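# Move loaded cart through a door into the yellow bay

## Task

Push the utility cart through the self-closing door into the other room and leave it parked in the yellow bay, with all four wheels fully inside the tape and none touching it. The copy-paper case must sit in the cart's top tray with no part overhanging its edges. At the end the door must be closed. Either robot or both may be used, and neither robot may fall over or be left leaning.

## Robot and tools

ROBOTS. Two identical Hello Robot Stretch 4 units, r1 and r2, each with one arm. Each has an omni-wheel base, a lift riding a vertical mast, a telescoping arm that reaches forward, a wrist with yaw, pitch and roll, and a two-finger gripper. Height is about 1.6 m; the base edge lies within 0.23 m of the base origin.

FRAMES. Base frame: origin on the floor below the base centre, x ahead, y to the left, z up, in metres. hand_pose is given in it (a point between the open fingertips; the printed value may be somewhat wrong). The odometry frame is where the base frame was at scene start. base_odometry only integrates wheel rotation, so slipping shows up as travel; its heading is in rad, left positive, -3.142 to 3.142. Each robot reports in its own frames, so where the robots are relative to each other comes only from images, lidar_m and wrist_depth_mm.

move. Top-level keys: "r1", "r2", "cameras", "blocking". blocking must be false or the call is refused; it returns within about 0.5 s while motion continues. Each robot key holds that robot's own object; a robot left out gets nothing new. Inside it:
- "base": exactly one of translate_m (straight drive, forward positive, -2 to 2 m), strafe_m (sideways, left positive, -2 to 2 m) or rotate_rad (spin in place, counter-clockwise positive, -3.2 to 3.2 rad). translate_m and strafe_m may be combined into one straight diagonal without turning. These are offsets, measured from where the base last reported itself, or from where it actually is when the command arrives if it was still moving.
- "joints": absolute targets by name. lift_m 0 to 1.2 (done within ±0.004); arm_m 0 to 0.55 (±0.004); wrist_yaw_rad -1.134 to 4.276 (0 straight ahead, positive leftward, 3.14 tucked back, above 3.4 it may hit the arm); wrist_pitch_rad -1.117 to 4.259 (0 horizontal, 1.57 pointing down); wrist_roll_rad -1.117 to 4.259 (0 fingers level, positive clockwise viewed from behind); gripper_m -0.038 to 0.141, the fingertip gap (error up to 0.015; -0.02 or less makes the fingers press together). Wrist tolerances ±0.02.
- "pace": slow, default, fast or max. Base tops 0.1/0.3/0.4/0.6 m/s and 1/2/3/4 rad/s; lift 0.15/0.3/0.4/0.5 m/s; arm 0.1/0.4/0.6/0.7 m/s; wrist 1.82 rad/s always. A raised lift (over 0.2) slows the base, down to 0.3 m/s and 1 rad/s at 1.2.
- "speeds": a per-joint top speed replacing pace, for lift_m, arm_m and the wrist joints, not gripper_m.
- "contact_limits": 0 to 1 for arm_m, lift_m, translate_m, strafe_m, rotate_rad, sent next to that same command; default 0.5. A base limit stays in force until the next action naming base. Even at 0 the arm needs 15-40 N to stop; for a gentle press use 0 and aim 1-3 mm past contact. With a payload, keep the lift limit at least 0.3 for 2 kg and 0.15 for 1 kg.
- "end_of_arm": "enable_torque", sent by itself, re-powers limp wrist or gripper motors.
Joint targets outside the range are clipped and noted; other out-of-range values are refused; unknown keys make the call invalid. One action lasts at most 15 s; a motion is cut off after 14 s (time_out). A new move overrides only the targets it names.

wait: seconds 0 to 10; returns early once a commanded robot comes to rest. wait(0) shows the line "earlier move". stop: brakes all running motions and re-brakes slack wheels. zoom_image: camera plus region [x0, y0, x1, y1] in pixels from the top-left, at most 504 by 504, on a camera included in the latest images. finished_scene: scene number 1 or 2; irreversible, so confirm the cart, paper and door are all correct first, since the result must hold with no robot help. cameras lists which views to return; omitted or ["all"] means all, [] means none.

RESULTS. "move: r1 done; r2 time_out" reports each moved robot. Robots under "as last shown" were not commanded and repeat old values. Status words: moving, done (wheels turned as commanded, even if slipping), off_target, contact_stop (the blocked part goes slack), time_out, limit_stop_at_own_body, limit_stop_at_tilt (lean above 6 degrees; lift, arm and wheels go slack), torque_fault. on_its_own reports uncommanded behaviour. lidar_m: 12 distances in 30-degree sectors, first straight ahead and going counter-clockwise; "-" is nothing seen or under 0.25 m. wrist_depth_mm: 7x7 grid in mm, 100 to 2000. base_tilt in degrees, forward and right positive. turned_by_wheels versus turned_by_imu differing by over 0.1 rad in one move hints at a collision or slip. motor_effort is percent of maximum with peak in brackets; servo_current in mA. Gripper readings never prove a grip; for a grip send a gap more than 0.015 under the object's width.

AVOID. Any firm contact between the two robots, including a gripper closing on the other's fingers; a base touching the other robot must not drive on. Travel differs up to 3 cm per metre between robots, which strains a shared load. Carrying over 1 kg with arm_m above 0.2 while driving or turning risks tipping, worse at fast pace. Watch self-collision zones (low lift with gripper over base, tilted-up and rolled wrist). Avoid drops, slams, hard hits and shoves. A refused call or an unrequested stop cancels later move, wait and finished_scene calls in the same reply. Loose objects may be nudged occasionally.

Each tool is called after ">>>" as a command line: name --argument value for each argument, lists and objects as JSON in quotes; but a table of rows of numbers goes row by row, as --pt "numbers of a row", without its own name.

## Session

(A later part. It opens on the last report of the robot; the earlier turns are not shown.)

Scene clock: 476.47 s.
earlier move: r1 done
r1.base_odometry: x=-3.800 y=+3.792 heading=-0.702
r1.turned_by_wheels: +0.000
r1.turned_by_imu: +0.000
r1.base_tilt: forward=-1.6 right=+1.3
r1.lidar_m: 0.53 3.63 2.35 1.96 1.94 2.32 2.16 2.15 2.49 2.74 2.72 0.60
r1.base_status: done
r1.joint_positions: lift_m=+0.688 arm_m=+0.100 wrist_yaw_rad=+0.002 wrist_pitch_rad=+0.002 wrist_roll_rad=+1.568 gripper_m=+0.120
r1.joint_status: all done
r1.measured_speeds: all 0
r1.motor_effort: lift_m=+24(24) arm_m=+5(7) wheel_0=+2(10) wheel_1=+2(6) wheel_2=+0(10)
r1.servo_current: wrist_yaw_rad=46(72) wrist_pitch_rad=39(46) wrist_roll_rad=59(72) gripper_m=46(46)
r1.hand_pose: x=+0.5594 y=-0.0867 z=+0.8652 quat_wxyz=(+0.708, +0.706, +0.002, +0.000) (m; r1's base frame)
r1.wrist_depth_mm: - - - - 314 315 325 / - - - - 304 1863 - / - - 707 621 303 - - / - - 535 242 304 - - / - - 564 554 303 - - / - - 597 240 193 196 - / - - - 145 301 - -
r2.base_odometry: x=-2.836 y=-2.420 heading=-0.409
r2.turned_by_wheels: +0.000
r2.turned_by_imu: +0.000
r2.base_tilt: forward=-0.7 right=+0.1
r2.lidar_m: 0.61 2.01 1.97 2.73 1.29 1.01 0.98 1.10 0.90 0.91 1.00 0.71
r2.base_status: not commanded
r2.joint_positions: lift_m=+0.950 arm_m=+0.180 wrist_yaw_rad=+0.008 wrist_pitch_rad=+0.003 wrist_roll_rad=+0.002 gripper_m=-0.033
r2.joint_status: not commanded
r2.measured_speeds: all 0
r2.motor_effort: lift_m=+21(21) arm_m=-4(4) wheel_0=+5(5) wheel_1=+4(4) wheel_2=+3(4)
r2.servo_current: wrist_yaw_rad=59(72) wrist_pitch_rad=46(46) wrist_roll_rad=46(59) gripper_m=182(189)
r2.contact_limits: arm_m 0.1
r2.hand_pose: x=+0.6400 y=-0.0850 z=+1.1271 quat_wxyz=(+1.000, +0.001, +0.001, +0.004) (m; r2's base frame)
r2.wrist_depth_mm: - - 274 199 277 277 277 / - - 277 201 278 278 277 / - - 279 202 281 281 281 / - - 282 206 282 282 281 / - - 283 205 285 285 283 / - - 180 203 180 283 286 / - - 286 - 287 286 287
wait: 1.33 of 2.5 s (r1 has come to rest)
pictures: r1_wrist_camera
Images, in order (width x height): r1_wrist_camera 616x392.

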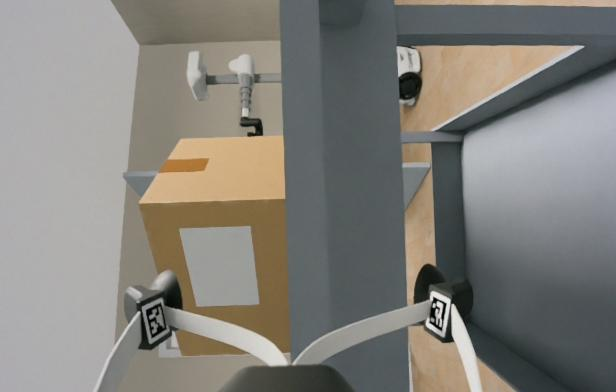

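>>> move --r1 '{"joints":{"arm_m":0.2},"contact_limits":{"arm_m":0.1}}' --blocking false --cameras '[]'

>>> wait --seconds 1.5 --cameras '[]'

>>> move --r1 '{"joints":{"gripper_m":-0.025}}' --blocking false --cameras '[]'

>>> wait --seconds 2 --cameras '["r1_head_camera","r1_wrist_camera"]'

>>> zoom_image --camera "r1_head_camera" --region '[140, 200, 360, 480]'

Scene clock: 483.53 s.
move: r1 moving
r1.base_odometry: x=-3.800 y=+3.792 heading=-0.702
r1.turned_by_wheels: +0.000
r1.turned_by_imu: +0.000
r1.base_tilt: forward=-1.6 right=+1.3
r1.lidar_m: 0.55 3.63 2.33 1.95 1.95 2.33 2.16 2.15 2.50 2.71 2.72 0.55
r1.base_status: not commanded
r1.joint_positions: lift_m=+0.688 arm_m=+0.151 wrist_yaw_rad=+0.002 wrist_pitch_rad=+0.002 wrist_roll_rad=+1.568 gripper_m=+0.120
r1.joint_status: arm_m moving
r1.measured_speeds: translate_m=+0.000 strafe_m=+0.000 rotate_rad=+0.000 lift_m=+0.000 arm_m=+0.195 wrist_yaw_rad=+0.000 wrist_pitch_rad=+0.000 wrist_roll_rad=+0.000
r1.motor_effort: lift_m=+24(24) arm_m=+2(7) wheel_0=+3(3) wheel_1=+2(3) wheel_2=+0(0)
r1.servo_current: wrist_yaw_rad=46(65) wrist_pitch_rad=33(52) wrist_roll_rad=46(59) gripper_m=46(46)
r1.contact_limits: arm_m 0.1
r1.hand_pose: x=+0.6101 y=-0.0867 z=+0.8652 quat_wxyz=(+0.708, +0.706, +0.002, +0.000) (m; r1's base frame)
r1.wrist_depth_mm: - - - - 270 279 294 / - - - - 266 1756 1281 / - - - 621 265 - - / - - 521 203 263 - - / - - 504 259 259 - - / - 521 535 258 257 196 - / - - 597 147 257 - -
r2: as last shown
r2.base_tilt: forward=-0.6 right=+0.1
r2.lidar_m: 0.59 2.01 1.97 2.76 1.29 0.99 0.98 1.09 0.93 0.90 0.98 0.72
r2.servo_current: wrist_yaw_rad=65(65) wrist_pitch_rad=39(46) wrist_roll_rad=59(59) gripper_m=182(182)
r2.contact_limits: arm_m 0.1
r2.wrist_depth_mm: - - 276 200 276 277 276 / - - 278 202 277 278 278 / - - 281 202 279 279 279 / - - 281 206 282 282 281 / - - 283 205 282 283 285 / - - 181 203 179 283 286 / - - 286 - 286 287 287
pictures: none
No camera images: "cameras" was empty.

Scene clock: 484.33 s.
earlier move: r1 done
r1.base_odometry: x=-3.800 y=+3.792 heading=-0.702
r1.turned_by_wheels: +0.000
r1.turned_by_imu: +0.000
r1.base_tilt: forward=-1.6 right=+1.3
r1.lidar_m: 0.57 3.63 2.33 1.96 1.94 2.30 2.15 2.16 2.50 2.73 2.73 0.61
r1.base_status: not commanded
r1.joint_positions: lift_m=+0.688 arm_m=+0.200 wrist_yaw_rad=+0.001 wrist_pitch_rad=+0.006 wrist_roll_rad=+1.568 gripper_m=+0.120
r1.joint_status: all done
r1.measured_speeds: all 0
r1.motor_effort: lift_m=+24(24) arm_m=+5(9) wheel_0=+2(3) wheel_1=+2(3) wheel_2=+0(0)
r1.servo_current: wrist_yaw_rad=72(78) wrist_pitch_rad=46(52) wrist_roll_rad=46(65) gripper_m=46(46)
r1.contact_limits: arm_m 0.1
r1.hand_pose: x=+0.6592 y=-0.0871 z=+0.8639 quat_wxyz=(+0.708, +0.706, +0.003, -0.002) (m; r1's base frame)
r1.wrist_depth_mm: - - - 236 236 263 1098 / - - - 235 234 1661 1205 / - - - 232 231 - - / - 544 492 169 229 - - / - 473 466 167 229 - - / - 484 492 166 224 189 - / - 574 559 145 224 - -
r2.base_odometry: x=-2.836 y=-2.420 heading=-0.409
r2.turned_by_wheels: +0.000
r2.turned_by_imu: +0.000
r2.base_tilt: forward=-0.6 right=+0.1
r2.lidar_m: 0.63 2.00 1.99 2.77 1.30 1.02 1.00 1.08 0.89 0.90 1.00 0.70
r2.base_status: not commanded
r2.joint_positions: lift_m=+0.950 arm_m=+0.180 wrist_yaw_rad=+0.008 wrist_pitch_rad=+0.003 wrist_roll_rad=+0.002 gripper_m=-0.033
r2.joint_status: not commanded
r2.measured_speeds: all 0
r2.motor_effort: lift_m=+21(21) arm_m=-4(4) wheel_0=+5(5) wheel_1=+4(5) wheel_2=+3(4)
r2.servo_current: wrist_yaw_rad=52(65) wrist_pitch_rad=46(52) wrist_roll_rad=52(59) gripper_m=176(189)
r2.contact_limits: arm_m 0.1
r2.hand_pose: x=+0.6400 y=-0.0850 z=+1.1271 quat_wxyz=(+1.000, +0.001, +0.001, +0.004) (m; r2's base frame)
r2.wrist_depth_mm: - - 277 200 277 276 278 / - - 277 201 278 278 277 / - - 281 202 279 279 279 / - - 282 206 281 281 282 / - - 282 205 283 283 283 / - - 180 202 179 285 285 / - - 287 - 286 287 286
wait: 0.80 of 1.5 s (r1 has come to rest)
pictures: none
No camera images: "cameras" was empty.

Scene clock: 484.83 s.
move: r1 moving
r1.base_odometry: x=-3.800 y=+3.792 heading=-0.702
r1.turned_by_wheels: +0.000
r1.turned_by_imu: +0.000
r1.base_tilt: forward=-1.6 right=+1.2
r1.lidar_m: 0.56 3.62 2.34 1.93 1.94 2.32 2.16 2.16 2.50 2.75 2.73 0.62
r1.base_status: not commanded
r1.joint_positions: lift_m=+0.688 arm_m=+0.200 wrist_yaw_rad=+0.001 wrist_pitch_rad=+0.006 wrist_roll_rad=+1.568 gripper_m=+0.106
r1.joint_status: gripper_m moving
r1.measured_speeds: all 0
r1.motor_effort: lift_m=+24(24) arm_m=+5(5) wheel_0=+2(3) wheel_1=+3(3) wheel_2=+0(0)
r1.servo_current: wrist_yaw_rad=59(59) wrist_pitch_rad=46(52) wrist_roll_rad=52(65) gripper_m=111(111)
r1.contact_limits: arm_m 0.1
r1.hand_pose: x=+0.6592 y=-0.0871 z=+0.8639 quat_wxyz=(+0.708, +0.706, +0.003, -0.002) (m; r1's base frame)
r1.wrist_depth_mm: - - - 238 239 263 1078 / - - - - 236 1708 1205 / - - - 232 233 - - / - 512 492 230 232 - - / - 469 466 229 230 - - / - 504 488 167 227 186 - / - - 559 140 225 - -
r2: as last shown
r2.lidar_m: 0.64 1.99 1.96 2.75 1.28 1.02 0.99 1.09 0.90 0.89 0.99 0.73
r2.servo_current: wrist_yaw_rad=52(65) wrist_pitch_rad=39(46) wrist_roll_rad=39(59) gripper_m=182(189)
r2.contact_limits: arm_m 0.1
r2.wrist_depth_mm: - - 277 199 276 276 274 / - - 277 202 278 278 277 / - - 279 202 281 278 279 / - - 282 206 282 282 281 / - - 282 205 282 286 282 / - - 180 203 180 285 285 / - - 286 - 285 286 287
pictures: none
No camera images: "cameras" was empty.

Scene clock: 486.53 s.
earlier move: r1 done
r1.base_odometry: x=-3.800 y=+3.792 heading=-0.702
r1.turned_by_wheels: +0.000
r1.turned_by_imu: +0.000
r1.base_tilt: forward=-1.6 right=+1.3
r1.lidar_m: 0.60 3.58 2.34 1.95 1.95 2.31 2.15 2.15 2.49 2.69 2.72 0.64
r1.base_status: not commanded
r1.joint_positions: lift_m=+0.688 arm_m=+0.200 wrist_yaw_rad=+0.000 wrist_pitch_rad=+0.007 wrist_roll_rad=+1.568 gripper_m=-0.024
r1.joint_status: all done
r1.measured_speeds: all 0
r1.motor_effort: lift_m=+24(24) arm_m=-4(5) wheel_0=+2(3) wheel_1=+2(3) wheel_2=+0(1)
r1.servo_current: wrist_yaw_rad=39(72) wrist_pitch_rad=52(91) wrist_roll_rad=52(65) gripper_m=78(202)
r1.contact_limits: arm_m 0.1
r1.hand_pose: x=+0.6593 y=-0.0875 z=+0.8638 quat_wxyz=(+0.708, +0.706, +0.002, -0.003) (m; r1's base frame)
r1.wrist_depth_mm: - - - 255 256 1537 1182 / - - - 256 256 1708 - / - - 640 254 255 - - / - 535 480 253 254 - - / - 521 508 253 253 - - / - - 206 196 180 - - / - 156 621 152 252 136 -
r2.base_odometry: x=-2.836 y=-2.420 heading=-0.409
r2.turned_by_wheels: +0.000
r2.turned_by_imu: +0.000
r2.base_tilt: forward=-0.6 right=+0.0
r2.lidar_m: 0.64 1.99 1.93 2.78 1.30 1.02 0.99 1.09 0.92 0.88 0.98 0.72
r2.base_status: not commanded
r2.joint_positions: lift_m=+0.950 arm_m=+0.180 wrist_yaw_rad=+0.008 wrist_pitch_rad=+0.003 wrist_roll_rad=+0.002 gripper_m=-0.033
r2.joint_status: not commanded
r2.measured_speeds: all 0
r2.motor_effort: lift_m=+21(21) arm_m=-4(4) wheel_0=+5(5) wheel_1=+4(5) wheel_2=+3(4)
r2.servo_current: wrist_yaw_rad=59(72) wrist_pitch_rad=46(46) wrist_roll_rad=46(59) gripper_m=182(189)
r2.contact_limits: arm_m 0.1
r2.hand_pose: x=+0.6400 y=-0.0850 z=+1.1271 quat_wxyz=(+1.000, +0.001, +0.001, +0.004) (m; r2's base frame)
r2.wrist_depth_mm: - - 277 199 276 276 276 / - - 277 201 277 277 277 / - - 279 202 281 279 279 / - - 282 205 282 281 281 / - - 282 204 283 283 283 / - - 180 203 179 285 285 / - - 286 - 286 286 287
wait: 1.70 of 2 s (r1 has come to rest)
pictures: r1_head_camera, r1_wrist_camera
Images, in order (width x height): r1_head_camera 420x560, r1_wrist_camera 616x392.

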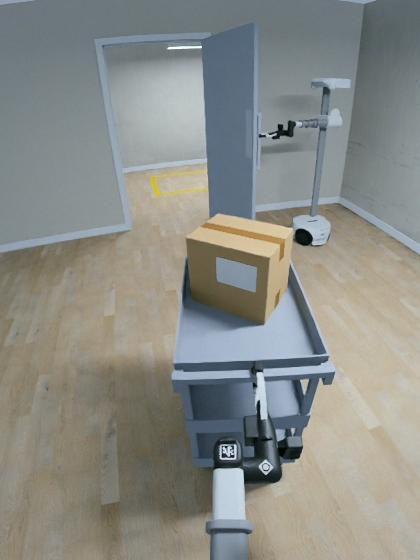

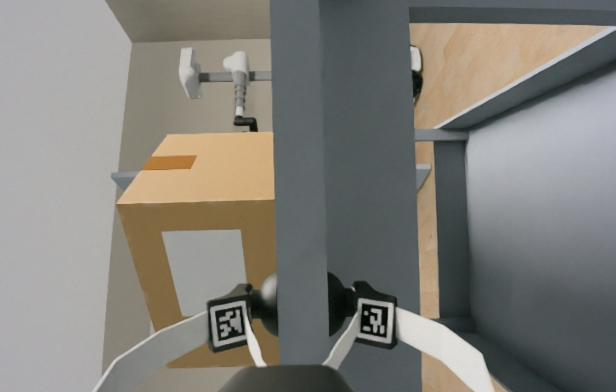

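Scaled by 1.800 from the camera's 420x560 image, which has a finer 600x800 frame.

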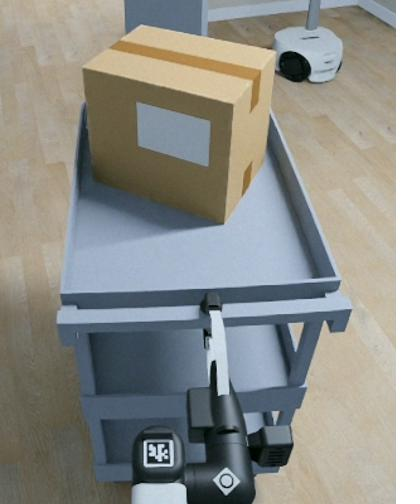

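>>> move --r1 '{"base":{"rotate_rad":0.3},"pace":"slow"}' --blocking false --cameras '[]'

>>> wait --seconds 3 --cameras '["r1_head_camera","r1_head_left_camera","r1_wrist_camera"]'

Scene clock: 495.93 s.
move: r1 moving
r1.base_odometry: x=-3.801 y=+3.792 heading=-0.579
r1.turned_by_wheels: +0.124
r1.turned_by_imu: +0.123
r1.base_tilt: forward=-1.5 right=+1.3
r1.lidar_m: 0.61 3.38 2.20 1.96 1.97 2.33 2.14 2.18 2.71 2.74 2.76 0.62
r1.base_status: rotate_rad moving
r1.joint_positions: lift_m=+0.688 arm_m=+0.200 wrist_yaw_rad=-0.005 wrist_pitch_rad=+0.007 wrist_roll_rad=+1.568 gripper_m=-0.024
r1.joint_status: not commanded
r1.measured_speeds: translate_m=-0.001 strafe_m=+0.000 rotate_rad=+0.490 lift_m=+0.000 arm_m=+0.000 wrist_yaw_rad=+0.000 wrist_pitch_rad=+0.000 wrist_roll_rad=+0.000
r1.motor_effort: lift_m=+24(24) arm_m=+2(4) wheel_0=-14(15) wheel_1=-9(11) wheel_2=-11(12)
r1.servo_current: wrist_yaw_rad=65(65) wrist_pitch_rad=52(52) wrist_roll_rad=65(65) gripper_m=72(85)
r1.contact_limits: arm_m 0.1
r1.hand_pose: x=+0.6588 y=-0.0888 z=+0.8638 quat_wxyz=(+0.708, +0.706, +0.001, -0.004) (m; r1's base frame)
r1.wrist_depth_mm: - - - - 237 1661 - / - - - 240 240 842 - / - 569 508 240 241 - - / - 488 480 241 244 - - / - - 530 209 246 - - / - - 186 195 180 - - / - 156 - 153 250 146 -
r2: as last shown
r2.base_tilt: forward=-0.7 right=+0.0
r2.lidar_m: 0.61 1.98 1.93 2.75 1.28 1.01 0.99 1.08 0.91 0.89 1.00 0.74
r2.motor_effort: lift_m=+21(21) arm_m=-4(4) wheel_0=+5(5) wheel_1=+4(4) wheel_2=+3(3)
r2.servo_current: wrist_yaw_rad=59(65) wrist_pitch_rad=39(46) wrist_roll_rad=46(52) gripper_m=176(189)
r2.contact_limits: arm_m 0.1
r2.wrist_depth_mm: - - 276 200 274 277 277 / - - 277 202 278 278 278 / - - 279 202 279 279 279 / - - 282 206 283 282 282 / - - 283 205 282 283 282 / - - 180 204 179 286 285 / - - 287 - 286 287 287
pictures: none
No camera images: "cameras" was empty.

Scene clock: 496.80 s.
earlier move: r1 done
r1.base_odometry: x=-3.800 y=+3.792 heading=-0.402
r1.turned_by_wheels: +0.176
r1.turned_by_imu: +0.177
r1.base_tilt: forward=-1.6 right=+1.3
r1.lidar_m: 0.63 2.78 2.06 1.97 2.06 2.21 2.13 2.28 2.83 2.75 2.88 0.52
r1.base_status: done
r1.joint_positions: lift_m=+0.688 arm_m=+0.200 wrist_yaw_rad=+0.002 wrist_pitch_rad=+0.007 wrist_roll_rad=+1.568 gripper_m=-0.024
r1.joint_status: not commanded
r1.measured_speeds: all 0
r1.motor_effort: lift_m=+24(24) arm_m=+4(5) wheel_0=+1(15) wheel_1=+0(11) wheel_2=+2(12)
r1.servo_current: wrist_yaw_rad=52(65) wrist_pitch_rad=46(52) wrist_roll_rad=33(65) gripper_m=65(85)
r1.contact_limits: arm_m 0.1
r1.hand_pose: x=+0.6594 y=-0.0869 z=+0.8638 quat_wxyz=(+0.708, +0.706, +0.003, -0.002) (m; r1's base frame)
r1.wrist_depth_mm: - 368 370 - 153 154 - / - 402 407 106 167 167 - / - 521 500 112 181 - - / - - - - 198 - - / - - - - 217 1661 - / - - 212 - 182 1618 508 / - - 180 - 180 135 1182
r2.base_odometry: x=-2.836 y=-2.420 heading=-0.409
r2.turned_by_wheels: +0.000
r2.turned_by_imu: +0.000
r2.base_tilt: forward=-0.6 right=+0.1
r2.lidar_m: 0.59 2.05 2.04 2.76 1.29 1.03 1.00 1.06 0.92 0.90 1.00 0.73
r2.base_status: not commanded
r2.joint_positions: lift_m=+0.950 arm_m=+0.180 wrist_yaw_rad=+0.008 wrist_pitch_rad=+0.003 wrist_roll_rad=+0.002 gripper_m=-0.033
r2.joint_status: not commanded
r2.measured_speeds: all 0
r2.motor_effort: lift_m=+21(21) arm_m=-4(4) wheel_0=+5(5) wheel_1=+4(4) wheel_2=+3(4)
r2.servo_current: wrist_yaw_rad=59(65) wrist_pitch_rad=39(52) wrist_roll_rad=39(59) gripper_m=182(189)
r2.contact_limits: arm_m 0.1
r2.hand_pose: x=+0.6400 y=-0.0850 z=+1.1271 quat_wxyz=(+1.000, +0.001, +0.001, +0.004) (m; r2's base frame)
r2.wrist_depth_mm: - - 276 199 277 277 277 / - - 278 201 278 278 278 / - - 279 202 281 278 279 / - - 282 205 282 282 281 / - - 283 204 283 282 283 / - - 180 204 179 283 285 / - - 287 - 287 287 287
wait: 0.87 of 3 s (r1 has come to rest)
pictures: r1_head_camera, r1_head_left_camera, r1_wrist_camera
Images, in order (width x height): r1_head_camera 420x560, r1_head_left_camera 420x672, r1_wrist_camera 616x392.

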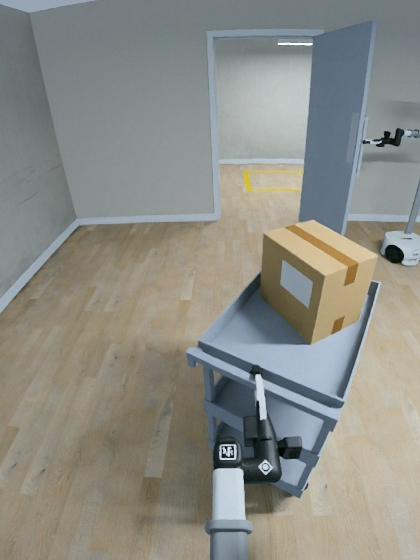

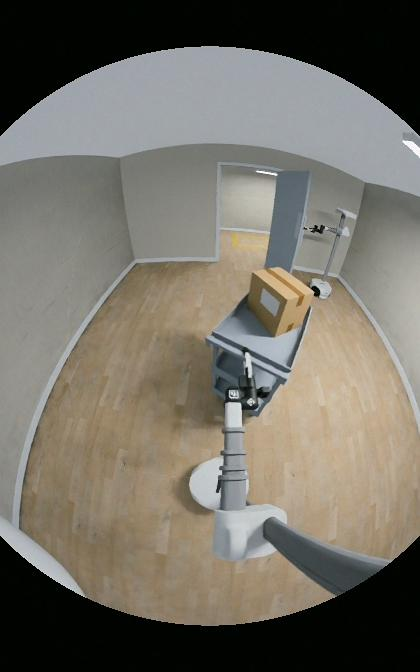

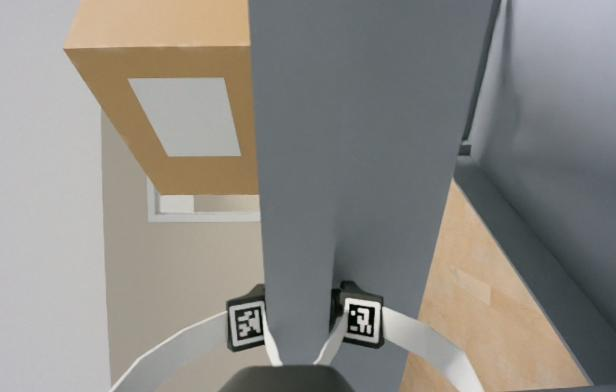

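>>> move --r1 '{"base":{"translate_m":0.39,"strafe_m":-0.23},"pace":"slow"}' --blocking false --cameras '[]'

>>> wait --seconds 7 --cameras '["r1_head_camera","r1_head_left_camera","r1_wrist_camera"]'

Scene clock: 531.33 s.
move: r1 moving
r1.base_odometry: x=-3.792 y=+3.781 heading=-0.402
r1.turned_by_wheels: +0.000
r1.turned_by_imu: +0.000
r1.base_tilt: forward=-1.6 right=+1.3
r1.lidar_m: 0.61 2.77 2.05 1.95 2.08 2.24 2.13 2.28 2.83 2.73 2.85 0.53
r1.base_status: translate_m moving; strafe_m moving
r1.joint_positions: lift_m=+0.688 arm_m=+0.200 wrist_yaw_rad=+0.002 wrist_pitch_rad=+0.007 wrist_roll_rad=+1.568 gripper_m=-0.024
r1.joint_status: not commanded
r1.measured_speeds: translate_m=+0.049 strafe_m=-0.028 rotate_rad=+0.002 lift_m=+0.000 arm_m=+0.000 wrist_yaw_rad=+0.000 wrist_pitch_rad=+0.000 wrist_roll_rad=+0.000
r1.motor_effort: lift_m=+24(24) arm_m=+4(4) wheel_0=+11(12) wheel_1=-1(2) wheel_2=-5(7)
r1.servo_current: wrist_yaw_rad=52(65) wrist_pitch_rad=46(59) wrist_roll_rad=33(59) gripper_m=52(59)
r1.contact_limits: arm_m 0.1
r1.hand_pose: x=+0.6594 y=-0.0869 z=+0.8638 quat_wxyz=(+0.708, +0.706, +0.003, -0.002) (m; r1's base frame)
r1.wrist_depth_mm: - 368 370 - 153 154 - / - 402 404 105 166 166 - / - 521 500 113 179 - - / - - - - 196 - - / - - - - 216 1576 - / - - - - 183 1618 508 / - - 176 135 181 134 1205
r2: as last shown
r2.lidar_m: 0.63 2.05 2.01 2.76 1.31 1.00 0.99 1.10 0.93 0.89 0.97 0.71
r2.motor_effort: lift_m=+21(21) arm_m=-4(4) wheel_0=+5(5) wheel_1=+4(5) wheel_2=+3(4)
r2.servo_current: wrist_yaw_rad=59(65) wrist_pitch_rad=39(46) wrist_roll_rad=46(59) gripper_m=189(189)
r2.contact_limits: arm_m 0.1
r2.wrist_depth_mm: - - 277 199 277 276 276 / - - 278 201 277 278 276 / - - 281 202 279 279 281 / - - 282 206 281 281 281 / - - 283 204 282 283 283 / - - 180 203 179 283 285 / - - 286 - 287 287 287
pictures: none
No camera images: "cameras" was empty.

Scene clock: 536.50 s.
earlier move: r1 done
r1.base_odometry: x=-3.531 y=+3.428 heading=-0.402
r1.turned_by_wheels: +0.000
r1.turned_by_imu: +0.002
r1.base_tilt: forward=-1.6 right=+1.3
r1.lidar_m: 0.62 3.05 2.29 2.16 2.31 2.62 2.54 2.68 2.61 2.53 2.62 0.55
r1.base_status: done
r1.joint_positions: lift_m=+0.688 arm_m=+0.200 wrist_yaw_rad=+0.002 wrist_pitch_rad=+0.007 wrist_roll_rad=+1.568 gripper_m=-0.024
r1.joint_status: not commanded
r1.measured_speeds: all 0
r1.motor_effort: lift_m=+24(25) arm_m=+4(4) wheel_0=+6(13) wheel_1=-2(5) wheel_2=+1(7)
r1.servo_current: wrist_yaw_rad=39(72) wrist_pitch_rad=46(59) wrist_roll_rad=46(72) gripper_m=59(65)
r1.contact_limits: arm_m 0.1
r1.hand_pose: x=+0.6594 y=-0.0869 z=+0.8638 quat_wxyz=(+0.708, +0.706, +0.003, -0.002) (m; r1's base frame)
r1.wrist_depth_mm: - 404 407 107 166 164 - / - 394 397 114 175 175 - / - 492 473 121 187 - - / - - 585 132 201 - - / - - - - 219 1708 - / - - - - 182 1661 - / - - 176 130 256 135 1255
r2.base_odometry: x=-2.836 y=-2.420 heading=-0.409
r2.turned_by_wheels: +0.000
r2.turned_by_imu: +0.001
r2.base_tilt: forward=-0.7 right=+0.0
r2.lidar_m: 0.61 1.57 1.61 2.73 1.30 1.01 0.99 1.09 0.93 0.90 0.97 0.71
r2.base_status: not commanded
r2.joint_positions: lift_m=+0.950 arm_m=+0.180 wrist_yaw_rad=+0.008 wrist_pitch_rad=+0.003 wrist_roll_rad=+0.002 gripper_m=-0.033
r2.joint_status: not commanded
r2.measured_speeds: all 0
r2.motor_effort: lift_m=+21(21) arm_m=-4(4) wheel_0=+5(5) wheel_1=+4(5) wheel_2=+3(4)
r2.servo_current: wrist_yaw_rad=59(72) wrist_pitch_rad=39(46) wrist_roll_rad=46(59) gripper_m=182(189)
r2.contact_limits: arm_m 0.1
r2.hand_pose: x=+0.6400 y=-0.0850 z=+1.1271 quat_wxyz=(+1.000, +0.001, +0.001, +0.004) (m; r2's base frame)
r2.wrist_depth_mm: - - 277 200 277 276 277 / - - 278 202 277 278 277 / - - 279 202 279 281 279 / - - 283 205 282 281 281 / - - 282 204 283 282 283 / - - 180 203 179 285 286 / - - 286 - 286 286 286
wait: 5.17 of 7 s (r1 has come to rest)
pictures: r1_head_camera, r1_head_left_camera, r1_wrist_camera
Images, in order (width x height): r1_head_camera 420x560, r1_head_left_camera 420x672, r1_wrist_camera 616x392.

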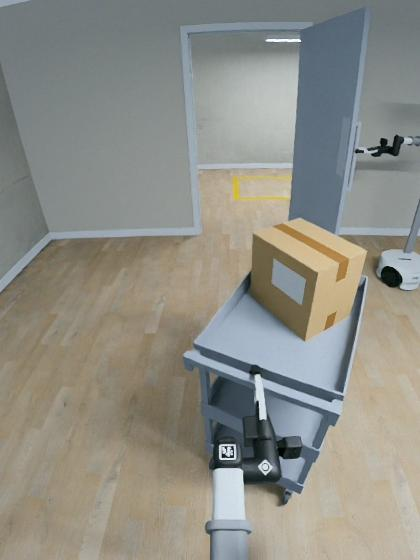

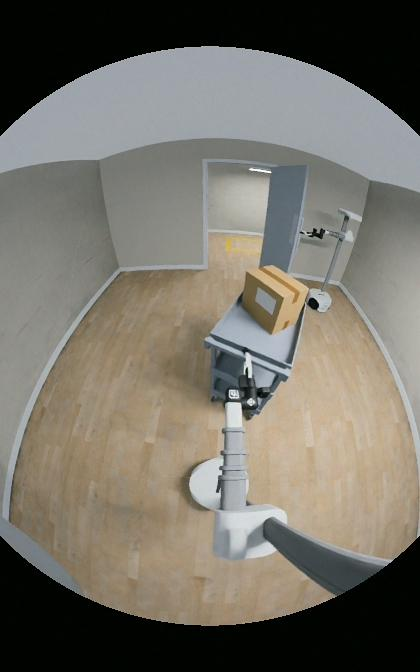

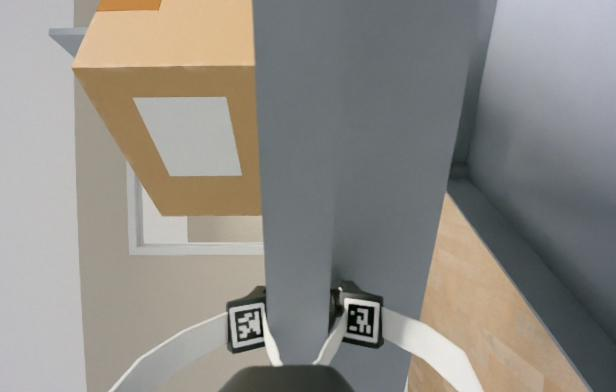

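>>> move --r1 '{"base":{"translate_m":0.225,"strafe_m":-0.232},"pace":"slow"}' --blocking false --cameras '[]'

>>> wait --seconds 6 --cameras '["r1_head_camera","r1_head_right_camera","r1_wrist_camera"]'

Scene clock: 545.90 s.
move: r1 moving
r1.base_odometry: x=-3.527 y=+3.416 heading=-0.401
r1.turned_by_wheels: +0.000
r1.turned_by_imu: +0.000
r1.base_tilt: forward=-1.6 right=+1.2
r1.lidar_m: 0.61 3.08 2.30 2.21 2.28 2.63 2.56 2.70 2.59 2.51 2.64 0.55
r1.base_status: translate_m moving; strafe_m moving
r1.joint_positions: lift_m=+0.688 arm_m=+0.200 wrist_yaw_rad=+0.002 wrist_pitch_rad=+0.007 wrist_roll_rad=+1.568 gripper_m=-0.024
r1.joint_status: not commanded
r1.measured_speeds: translate_m=+0.034 strafe_m=-0.036 rotate_rad=+0.002 lift_m=+0.000 arm_m=+0.000 wrist_yaw_rad=+0.000 wrist_pitch_rad=+0.000 wrist_roll_rad=+0.000
r1.motor_effort: lift_m=+24(24) arm_m=+4(4) wheel_0=+11(13) wheel_1=-2(5) wheel_2=-2(4)
r1.servo_current: wrist_yaw_rad=39(59) wrist_pitch_rad=46(59) wrist_roll_rad=52(59) gripper_m=52(59)
r1.contact_limits: arm_m 0.1
r1.hand_pose: x=+0.6594 y=-0.0869 z=+0.8638 quat_wxyz=(+0.708, +0.706, +0.003, -0.002) (m; r1's base frame)
r1.wrist_depth_mm: - 404 404 107 165 163 - / - 394 394 114 174 175 - / - 484 469 120 186 - - / - - 585 131 201 - - / - - - - 218 1708 - / - - - - 183 1618 - / - - 175 135 256 135 1281
r2: as last shown
r2.turned_by_imu: +0.000
r2.base_tilt: forward=-0.6 right=+0.1
r2.lidar_m: 0.63 1.54 1.59 2.75 1.30 1.01 0.99 1.08 0.91 0.89 0.98 0.74
r2.motor_effort: lift_m=+21(21) arm_m=-4(4) wheel_0=+4(5) wheel_1=+4(4) wheel_2=+3(4)
r2.servo_current: wrist_yaw_rad=52(65) wrist_pitch_rad=46(46) wrist_roll_rad=39(52) gripper_m=182(189)
r2.contact_limits: arm_m 0.1
r2.wrist_depth_mm: - - 276 199 277 276 276 / - - 278 201 278 277 278 / - - 279 202 279 279 279 / - - 282 205 281 281 281 / - - 282 206 283 282 283 / - - 180 203 179 285 286 / - - 287 - 287 286 287
pictures: none
No camera images: "cameras" was empty.

Scene clock: 549.90 s.
earlier move: r1 done
r1.base_odometry: x=-3.415 y=+3.127 heading=-0.402
r1.turned_by_wheels: +0.000
r1.turned_by_imu: +0.000
r1.base_tilt: forward=-1.6 right=+1.2
r1.lidar_m: 0.61 3.19 2.50 2.43 2.51 2.86 2.78 2.92 2.40 2.29 2.39 0.57
r1.base_status: done
r1.joint_positions: lift_m=+0.688 arm_m=+0.200 wrist_yaw_rad=+0.002 wrist_pitch_rad=+0.007 wrist_roll_rad=+1.568 gripper_m=-0.024
r1.joint_status: not commanded
r1.measured_speeds: all 0
r1.motor_effort: lift_m=+24(24) arm_m=+4(4) wheel_0=+5(15) wheel_1=-1(5) wheel_2=+0(4)
r1.servo_current: wrist_yaw_rad=72(72) wrist_pitch_rad=46(59) wrist_roll_rad=39(72) gripper_m=59(65)
r1.contact_limits: arm_m 0.1
r1.hand_pose: x=+0.6594 y=-0.0869 z=+0.8638 quat_wxyz=(+0.708, +0.706, +0.003, -0.002) (m; r1's base frame)
r1.wrist_depth_mm: - - 544 - 188 - - / - 445 445 - 197 - - / - 433 436 144 205 - - / - 530 504 151 215 - - / - - 609 157 224 - - / - - - 166 181 1708 - / - - 176 127 244 135 -
r2.base_odometry: x=-2.836 y=-2.420 heading=-0.409
r2.turned_by_wheels: +0.000
r2.turned_by_imu: +0.001
r2.base_tilt: forward=-0.7 right=+0.0
r2.lidar_m: 0.61 1.28 1.50 2.77 1.29 1.01 0.98 1.08 0.93 0.88 0.98 0.72
r2.base_status: not commanded
r2.joint_positions: lift_m=+0.950 arm_m=+0.180 wrist_yaw_rad=+0.008 wrist_pitch_rad=+0.003 wrist_roll_rad=+0.002 gripper_m=-0.033
r2.joint_status: not commanded
r2.measured_speeds: all 0
r2.motor_effort: lift_m=+21(21) arm_m=-4(4) wheel_0=+5(5) wheel_1=+4(5) wheel_2=+3(4)
r2.servo_current: wrist_yaw_rad=46(72) wrist_pitch_rad=46(46) wrist_roll_rad=39(65) gripper_m=176(189)
r2.contact_limits: arm_m 0.1
r2.hand_pose: x=+0.6400 y=-0.0850 z=+1.1271 quat_wxyz=(+1.000, +0.001, +0.001, +0.004) (m; r2's base frame)
r2.wrist_depth_mm: - - 277 200 276 274 276 / - - 278 201 277 278 276 / - - 282 202 279 278 279 / - - 282 205 281 281 281 / - - 283 204 283 282 283 / - - 180 202 179 285 285 / - - 287 - 286 287 287
wait: 4.00 of 6 s (r1 has come to rest)
pictures: r1_head_camera, r1_head_right_camera, r1_wrist_camera
Images, in order (width x height): r1_head_camera 420x560, r1_head_right_camera 420x672, r1_wrist_camera 616x392.

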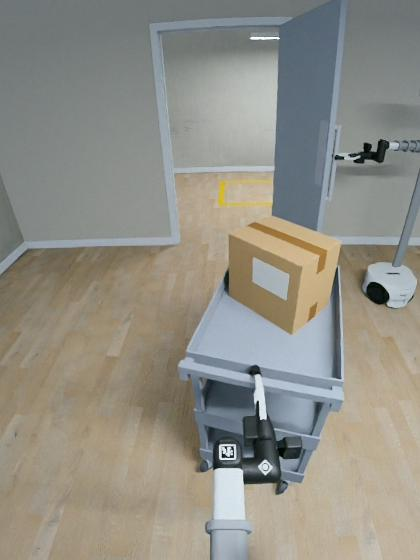

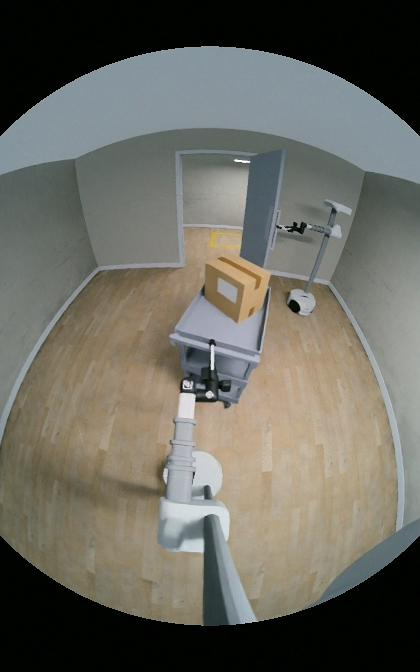

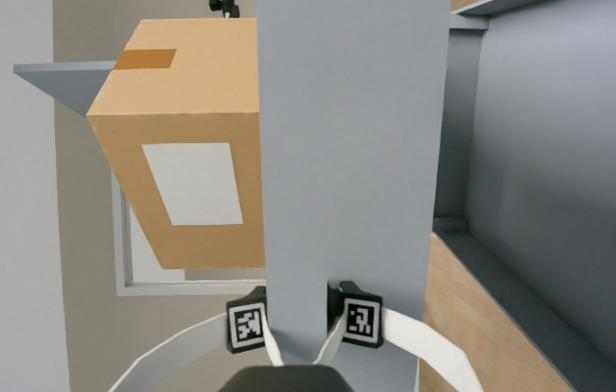

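>>> move --r1 '{"base":{"translate_m":0.15,"strafe_m":-0.208},"pace":"slow"}' --blocking false --cameras '[]'

>>> wait --seconds 6 --cameras '["r1_head_camera","r1_head_right_camera","r1_wrist_camera"]'

Scene clock: 558.10 s.
move: r1 moving
r1.base_odometry: x=-3.412 y=+3.114 heading=-0.401
r1.turned_by_wheels: +0.000
r1.turned_by_imu: +0.000
r1.base_tilt: forward=-1.6 right=+1.3
r1.lidar_m: 0.62 3.14 2.51 2.45 2.58 2.83 2.76 2.95 2.37 2.28 2.39 0.57
r1.base_status: translate_m moving; strafe_m moving
r1.joint_positions: lift_m=+0.688 arm_m=+0.200 wrist_yaw_rad=+0.002 wrist_pitch_rad=+0.007 wrist_roll_rad=+1.568 gripper_m=-0.024
r1.joint_status: not commanded
r1.measured_speeds: translate_m=+0.029 strafe_m=-0.039 rotate_rad=+0.002 lift_m=+0.000 arm_m=+0.000 wrist_yaw_rad=+0.000 wrist_pitch_rad=+0.000 wrist_roll_rad=+0.000
r1.motor_effort: lift_m=+24(24) arm_m=+4(4) wheel_0=+10(12) wheel_1=-2(4) wheel_2=-3(4)
r1.servo_current: wrist_yaw_rad=52(52) wrist_pitch_rad=52(52) wrist_roll_rad=52(65) gripper_m=59(59)
r1.contact_limits: arm_m 0.1
r1.hand_pose: x=+0.6594 y=-0.0869 z=+0.8638 quat_wxyz=(+0.708, +0.706, +0.003, -0.002) (m; r1's base frame)
r1.wrist_depth_mm: - - 544 - 187 - - / - 445 449 - 196 - - / - 436 439 - 204 - - / - 539 504 150 214 - - / - - 609 156 223 - - / - - - 166 183 1661 - / - - 176 131 244 134 -
r2: as last shown
r2.turned_by_imu: +0.000
r2.base_tilt: forward=-0.7 right=+0.1
r2.lidar_m: 0.61 1.25 1.47 2.74 1.29 1.00 1.00 1.09 0.91 0.90 0.99 0.68
r2.motor_effort: lift_m=+21(21) arm_m=-4(4) wheel_0=+5(5) wheel_1=+4(4) wheel_2=+3(3)
r2.servo_current: wrist_yaw_rad=65(65) wrist_pitch_rad=46(46) wrist_roll_rad=65(65) gripper_m=189(189)
r2.contact_limits: arm_m 0.1
r2.wrist_depth_mm: - - 276 200 276 277 276 / - - 277 201 278 278 278 / - - 279 202 278 279 279 / - - 282 205 282 281 282 / - - 285 205 283 283 283 / - - 180 203 179 283 286 / - - 289 - 286 286 289
pictures: none
No camera images: "cameras" was empty.

Scene clock: 561.43 s.
earlier move: r1 done
r1.base_odometry: x=-3.358 y=+2.877 heading=-0.401
r1.turned_by_wheels: +0.000
r1.turned_by_imu: +0.000
r1.base_tilt: forward=-1.6 right=+1.3
r1.lidar_m: 0.59 3.02 2.71 2.62 2.75 2.98 2.93 2.92 2.18 2.10 2.16 0.61
r1.base_status: done
r1.joint_positions: lift_m=+0.688 arm_m=+0.200 wrist_yaw_rad=+0.002 wrist_pitch_rad=+0.007 wrist_roll_rad=+1.568 gripper_m=-0.024
r1.joint_status: not commanded
r1.measured_speeds: all 0
r1.motor_effort: lift_m=+24(24) arm_m=+4(4) wheel_0=+5(12) wheel_1=-2(5) wheel_2=-1(4)
r1.servo_current: wrist_yaw_rad=65(91) wrist_pitch_rad=52(59) wrist_roll_rad=52(85) gripper_m=59(65)
r1.contact_limits: arm_m 0.1
r1.hand_pose: x=+0.6594 y=-0.0869 z=+0.8638 quat_wxyz=(+0.708, +0.706, +0.003, -0.002) (m; r1's base frame)
r1.wrist_depth_mm: - - - 213 215 1708 - / - - 609 216 218 - - / - 469 462 162 222 - - / - 469 466 163 226 - - / - 549 521 166 229 - - / - - 559 187 183 - - / - - 176 129 236 135 -
r2.base_odometry: x=-2.836 y=-2.420 heading=-0.409
r2.turned_by_wheels: +0.000
r2.turned_by_imu: +0.000
r2.base_tilt: forward=-0.6 right=+0.1
r2.lidar_m: 0.64 1.05 1.23 2.78 1.27 1.01 1.00 1.09 0.90 0.86 0.98 0.74
r2.base_status: not commanded
r2.joint_positions: lift_m=+0.950 arm_m=+0.180 wrist_yaw_rad=+0.008 wrist_pitch_rad=+0.003 wrist_roll_rad=+0.002 gripper_m=-0.033
r2.joint_status: not commanded
r2.measured_speeds: all 0
r2.motor_effort: lift_m=+21(21) arm_m=-4(4) wheel_0=+5(5) wheel_1=+4(4) wheel_2=+3(4)
r2.servo_current: wrist_yaw_rad=65(72) wrist_pitch_rad=46(46) wrist_roll_rad=39(65) gripper_m=182(189)
r2.contact_limits: arm_m 0.1
r2.hand_pose: x=+0.6400 y=-0.0850 z=+1.1271 quat_wxyz=(+1.000, +0.001, +0.001, +0.004) (m; r2's base frame)
r2.wrist_depth_mm: - - 276 198 276 277 274 / - - 278 201 277 277 278 / - - 279 202 279 279 279 / - - 282 206 281 281 282 / - - 283 205 283 283 283 / - - 180 203 180 285 286 / 891 - 286 - 286 287 286
wait: 3.33 of 6 s (r1 has come to rest)
pictures: r1_head_camera, r1_head_right_camera, r1_wrist_camera
Images, in order (width x height): r1_head_camera 420x560, r1_head_right_camera 420x672, r1_wrist_camera 616x392.

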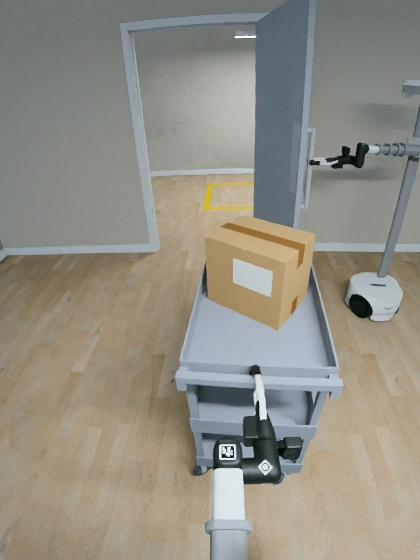

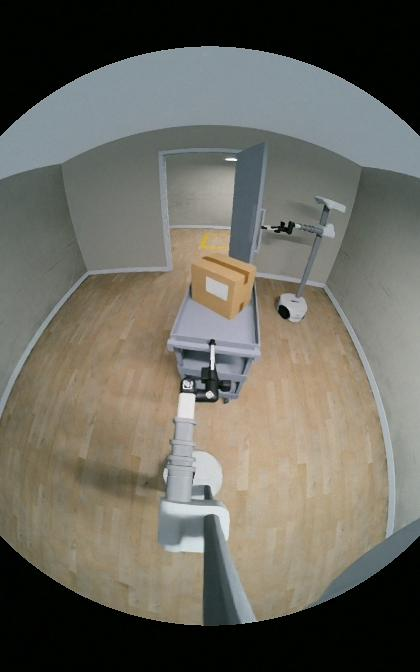

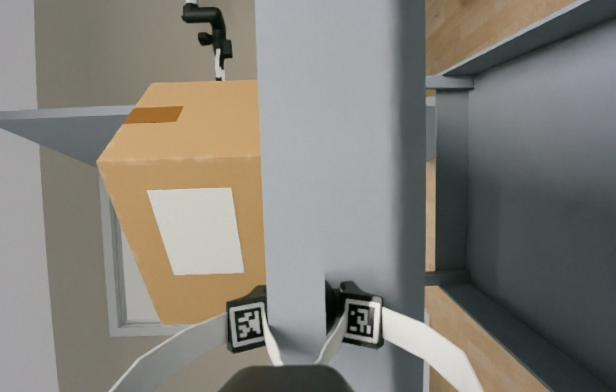

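>>> move --r1 '{"base":{"translate_m":0.19,"strafe_m":-0.135},"pace":"slow"}' --blocking false --cameras '[]'

>>> wait --seconds 6 --cameras '["r1_head_camera","r1_wrist_camera"]'

Scene clock: 573.33 s.
move: r1 moving
r1.base_odometry: x=-3.351 y=+2.865 heading=-0.401
r1.turned_by_wheels: +0.000
r1.turned_by_imu: +0.000
r1.base_tilt: forward=-1.6 right=+1.2
r1.lidar_m: 0.58 3.00 2.71 2.64 2.71 3.03 2.93 2.89 2.16 2.08 2.17 0.60
r1.base_status: translate_m moving; strafe_m moving
r1.joint_positions: lift_m=+0.688 arm_m=+0.200 wrist_yaw_rad=+0.002 wrist_pitch_rad=+0.007 wrist_roll_rad=+1.568 gripper_m=-0.024
r1.joint_status: not commanded
r1.measured_speeds: translate_m=+0.043 strafe_m=-0.031 rotate_rad=-0.001 lift_m=+0.000 arm_m=+0.000 wrist_yaw_rad=+0.000 wrist_pitch_rad=+0.000 wrist_roll_rad=+0.000
r1.motor_effort: lift_m=+24(24) arm_m=+4(4) wheel_0=+8(10) wheel_1=+0(4) wheel_2=-5(6)
r1.servo_current: wrist_yaw_rad=59(59) wrist_pitch_rad=52(59) wrist_roll_rad=59(65) gripper_m=59(59)
r1.contact_limits: arm_m 0.1
r1.hand_pose: x=+0.6594 y=-0.0869 z=+0.8638 quat_wxyz=(+0.708, +0.706, +0.003, -0.002) (m; r1's base frame)
r1.wrist_depth_mm: - - - 214 216 1661 - / - - 1464 217 220 - - / - 473 477 220 222 - - / - 466 466 163 226 - - / - 544 517 166 229 - - / - - 554 188 182 - - / - - 177 131 236 134 -
r2: as last shown
r2.base_tilt: forward=-0.7 right=+0.1
r2.lidar_m: 0.65 1.02 1.30 2.74 1.30 0.99 0.97 1.10 0.92 0.90 0.98 0.73
r2.motor_effort: lift_m=+21(21) arm_m=-4(4) wheel_0=+5(5) wheel_1=+4(4) wheel_2=+3(3)
r2.servo_current: wrist_yaw_rad=59(65) wrist_pitch_rad=46(46) wrist_roll_rad=52(59) gripper_m=182(189)
r2.contact_limits: arm_m 0.1
r2.wrist_depth_mm: - - 276 199 276 276 276 / - - 277 201 277 278 278 / - - 282 202 279 279 278 / - - 283 206 279 279 282 / - - 283 205 283 282 283 / - - 179 202 179 285 285 / - - 285 - 285 287 287
pictures: none
No camera images: "cameras" was empty.

Scene clock: 576.37 s.
earlier move: r1 done
r1.base_odometry: x=-3.236 y=+2.678 heading=-0.402
r1.turned_by_wheels: +0.000
r1.turned_by_imu: -0.002
r1.base_tilt: forward=-1.6 right=+1.2
r1.lidar_m: 0.56 2.81 2.87 2.76 2.89 3.19 3.10 2.76 2.02 1.96 2.04 0.62
r1.base_status: done
r1.joint_positions: lift_m=+0.688 arm_m=+0.200 wrist_yaw_rad=+0.000 wrist_pitch_rad=+0.007 wrist_roll_rad=+1.568 gripper_m=-0.024
r1.joint_status: not commanded
r1.measured_speeds: all 0
r1.motor_effort: lift_m=+24(24) arm_m=+4(4) wheel_0=+1(10) wheel_1=-2(5) wheel_2=-4(9)
r1.servo_current: wrist_yaw_rad=52(72) wrist_pitch_rad=52(59) wrist_roll_rad=52(65) gripper_m=59(59)
r1.contact_limits: arm_m 0.1
r1.hand_pose: x=+0.6592 y=-0.0875 z=+0.8638 quat_wxyz=(+0.708, +0.706, +0.002, -0.003) (m; r1's base frame)
r1.wrist_depth_mm: - - - 236 237 1537 1255 / - - - 236 236 1756 - / - - 585 233 235 - - / - 462 462 172 232 - - / - 500 484 170 232 - - / - - 517 189 182 - - / - - 180 131 229 134 -
r2.base_odometry: x=-2.836 y=-2.420 heading=-0.409
r2.turned_by_wheels: +0.000
r2.turned_by_imu: +0.000
r2.base_tilt: forward=-0.7 right=+0.0
r2.lidar_m: 0.60 0.85 1.08 2.72 1.28 1.01 0.98 1.07 0.92 0.91 0.97 0.73
r2.base_status: not commanded
r2.joint_positions: lift_m=+0.950 arm_m=+0.180 wrist_yaw_rad=+0.008 wrist_pitch_rad=+0.003 wrist_roll_rad=+0.002 gripper_m=-0.033
r2.joint_status: not commanded
r2.measured_speeds: all 0
r2.motor_effort: lift_m=+21(21) arm_m=-4(4) wheel_0=+5(5) wheel_1=+5(5) wheel_2=+3(4)
r2.servo_current: wrist_yaw_rad=72(72) wrist_pitch_rad=39(52) wrist_roll_rad=46(59) gripper_m=182(189)
r2.contact_limits: arm_m 0.1
r2.hand_pose: x=+0.6400 y=-0.0850 z=+1.1271 quat_wxyz=(+1.000, +0.001, +0.001, +0.004) (m; r2's base frame)
r2.wrist_depth_mm: - - 276 200 276 277 276 / - - 277 201 278 278 278 / - - 279 202 279 279 279 / - - 282 205 279 281 282 / - - 282 204 282 283 282 / 640 - 180 204 179 285 283 / 627 155 286 - 286 285 286
wait: 3.03 of 6 s (r1 has come to rest)
pictures: r1_head_camera, r1_wrist_camera
Images, in order (width x height): r1_head_camera 420x560, r1_wrist_camera 616x392.

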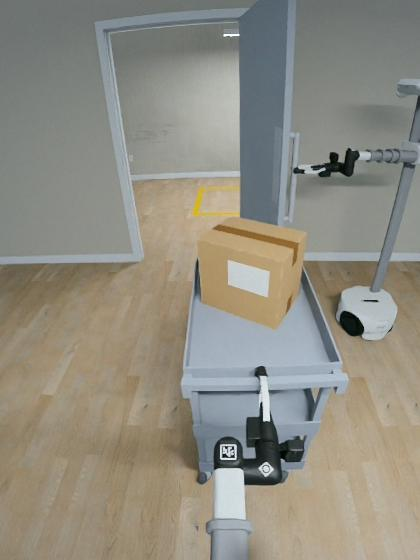

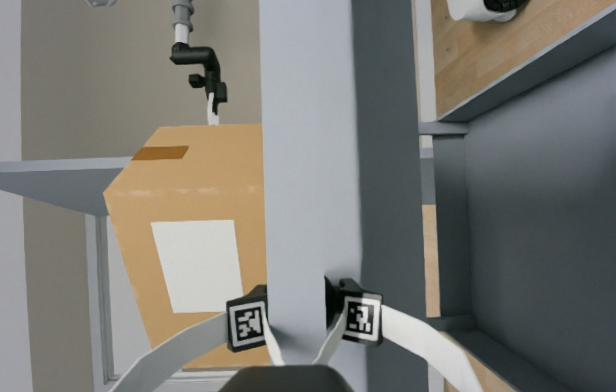

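>>> move --r1 '{"base":{"translate_m":-0.7,"strafe_m":-0.3},"pace":"slow"}' --blocking false --cameras '[]'

>>> wait --seconds 10 --cameras '["r1_head_camera","r1_head_right_camera","r1_wrist_camera"]'

Scene clock: 602.63 s.
move: r1 moving
r1.base_odometry: x=-3.249 y=+2.678 heading=-0.402
r1.turned_by_wheels: +0.000
r1.turned_by_imu: -0.001
r1.base_tilt: forward=-1.5 right=+1.3
r1.lidar_m: 0.58 2.84 2.87 2.76 2.89 3.19 3.13 2.75 2.05 1.96 2.06 0.60
r1.base_status: translate_m moving; strafe_m moving
r1.joint_positions: lift_m=+0.688 arm_m=+0.200 wrist_yaw_rad=+0.000 wrist_pitch_rad=+0.007 wrist_roll_rad=+1.568 gripper_m=-0.024
r1.joint_status: not commanded
r1.measured_speeds: translate_m=-0.048 strafe_m=-0.021 rotate_rad=+0.002 lift_m=+0.000 arm_m=+0.000 wrist_yaw_rad=+0.000 wrist_pitch_rad=+0.000 wrist_roll_rad=+0.000
r1.motor_effort: lift_m=+24(24) arm_m=+3(4) wheel_0=-4(7) wheel_1=-7(8) wheel_2=+6(6)
r1.servo_current: wrist_yaw_rad=46(52) wrist_pitch_rad=46(52) wrist_roll_rad=26(59) gripper_m=52(65)
r1.contact_limits: arm_m 0.1
r1.hand_pose: x=+0.6593 y=-0.0875 z=+0.8638 quat_wxyz=(+0.708, +0.706, +0.002, -0.003) (m; r1's base frame)
r1.wrist_depth_mm: - - - 232 233 1661 1182 / - - - 230 233 1661 - / - - 549 232 232 - - / - 455 459 171 231 - - / - 508 496 170 233 - - / - - 211 185 182 - - / - - 181 126 231 135 -
r2: as last shown
r2.base_tilt: forward=-0.6 right=+0.0
r2.lidar_m: 0.63 0.83 1.11 2.73 1.29 1.02 0.98 1.08 0.90 0.89 0.98 0.72
r2.motor_effort: lift_m=+21(21) arm_m=-4(4) wheel_0=+4(5) wheel_1=+4(4) wheel_2=+3(3)
r2.servo_current: wrist_yaw_rad=59(65) wrist_pitch_rad=39(46) wrist_roll_rad=59(59) gripper_m=176(189)
r2.contact_limits: arm_m 0.1
r2.wrist_depth_mm: - - 278 200 277 277 276 / - - 278 201 278 277 277 / - - 279 202 278 279 278 / - - 282 205 281 282 281 / - - 283 205 282 285 283 / 640 - 180 203 179 285 286 / 627 154 287 - 287 286 286
pictures: none
No camera images: "cameras" was empty.

Scene clock: 610.97 s.
earlier move: r1 done
r1.base_odometry: x=-3.997 y=+2.676 heading=-0.402
r1.turned_by_wheels: +0.000
r1.turned_by_imu: -0.003
r1.base_tilt: forward=-1.6 right=+1.3
r1.lidar_m: 0.54 3.58 3.16 3.08 3.25 2.50 2.41 2.29 1.69 1.62 1.72 0.66
r1.base_status: done
r1.joint_positions: lift_m=+0.688 arm_m=+0.200 wrist_yaw_rad=+0.002 wrist_pitch_rad=+0.007 wrist_roll_rad=+1.568 gripper_m=-0.024
r1.joint_status: not commanded
r1.measured_speeds: all 0
r1.motor_effort: lift_m=+24(24) arm_m=-4(4) wheel_0=-5(9) wheel_1=-4(8) wheel_2=+0(12)
r1.servo_current: wrist_yaw_rad=52(78) wrist_pitch_rad=39(59) wrist_roll_rad=46(72) gripper_m=65(65)
r1.contact_limits: arm_m 0.1
r1.hand_pose: x=+0.6595 y=-0.0869 z=+0.8637 quat_wxyz=(+0.708, +0.706, +0.003, -0.002) (m; r1's base frame)
r1.wrist_depth_mm: - - - - 307 315 315 / - - - - 289 1708 1182 / - - - - 268 1661 - / - - - 250 256 842 - / - 517 469 185 240 - - / - 469 208 187 182 - - / - 480 183 - 219 127 -
r2.base_odometry: x=-2.836 y=-2.420 heading=-0.409
r2.turned_by_wheels: +0.000
r2.turned_by_imu: +0.001
r2.base_tilt: forward=-0.6 right=+0.0
r2.lidar_m: 0.62 4.05 1.27 2.73 1.30 1.01 0.99 1.07 0.91 0.90 0.96 0.71
r2.base_status: not commanded
r2.joint_positions: lift_m=+0.950 arm_m=+0.180 wrist_yaw_rad=+0.008 wrist_pitch_rad=+0.003 wrist_roll_rad=+0.002 gripper_m=-0.033
r2.joint_status: not commanded
r2.measured_speeds: all 0
r2.motor_effort: lift_m=+21(21) arm_m=-4(4) wheel_0=+5(5) wheel_1=+4(5) wheel_2=+3(4)
r2.servo_current: wrist_yaw_rad=52(72) wrist_pitch_rad=46(46) wrist_roll_rad=52(65) gripper_m=182(189)
r2.contact_limits: arm_m 0.1
r2.hand_pose: x=+0.6400 y=-0.0850 z=+1.1271 quat_wxyz=(+1.000, +0.001, +0.001, +0.004) (m; r2's base frame)
r2.wrist_depth_mm: - - 276 199 276 276 277 / - - 277 200 278 278 278 / - - 281 202 279 279 281 / - - 282 206 282 282 281 / - - 282 204 283 283 283 / - - 180 202 179 283 285 / - - 287 - 287 287 287
wait: 8.33 of 10 s (r1 has come to rest)
pictures: r1_head_camera, r1_head_right_camera, r1_wrist_camera
Images, in order (width x height): r1_head_camera 420x560, r1_head_right_camera 420x672, r1_wrist_camera 616x392.

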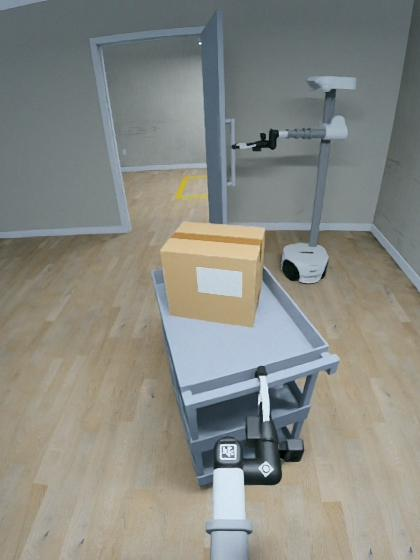

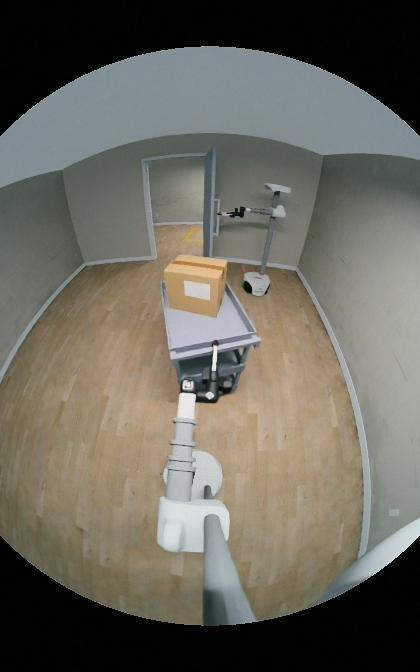

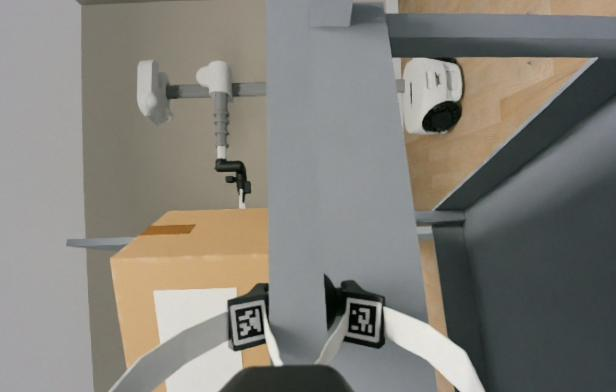

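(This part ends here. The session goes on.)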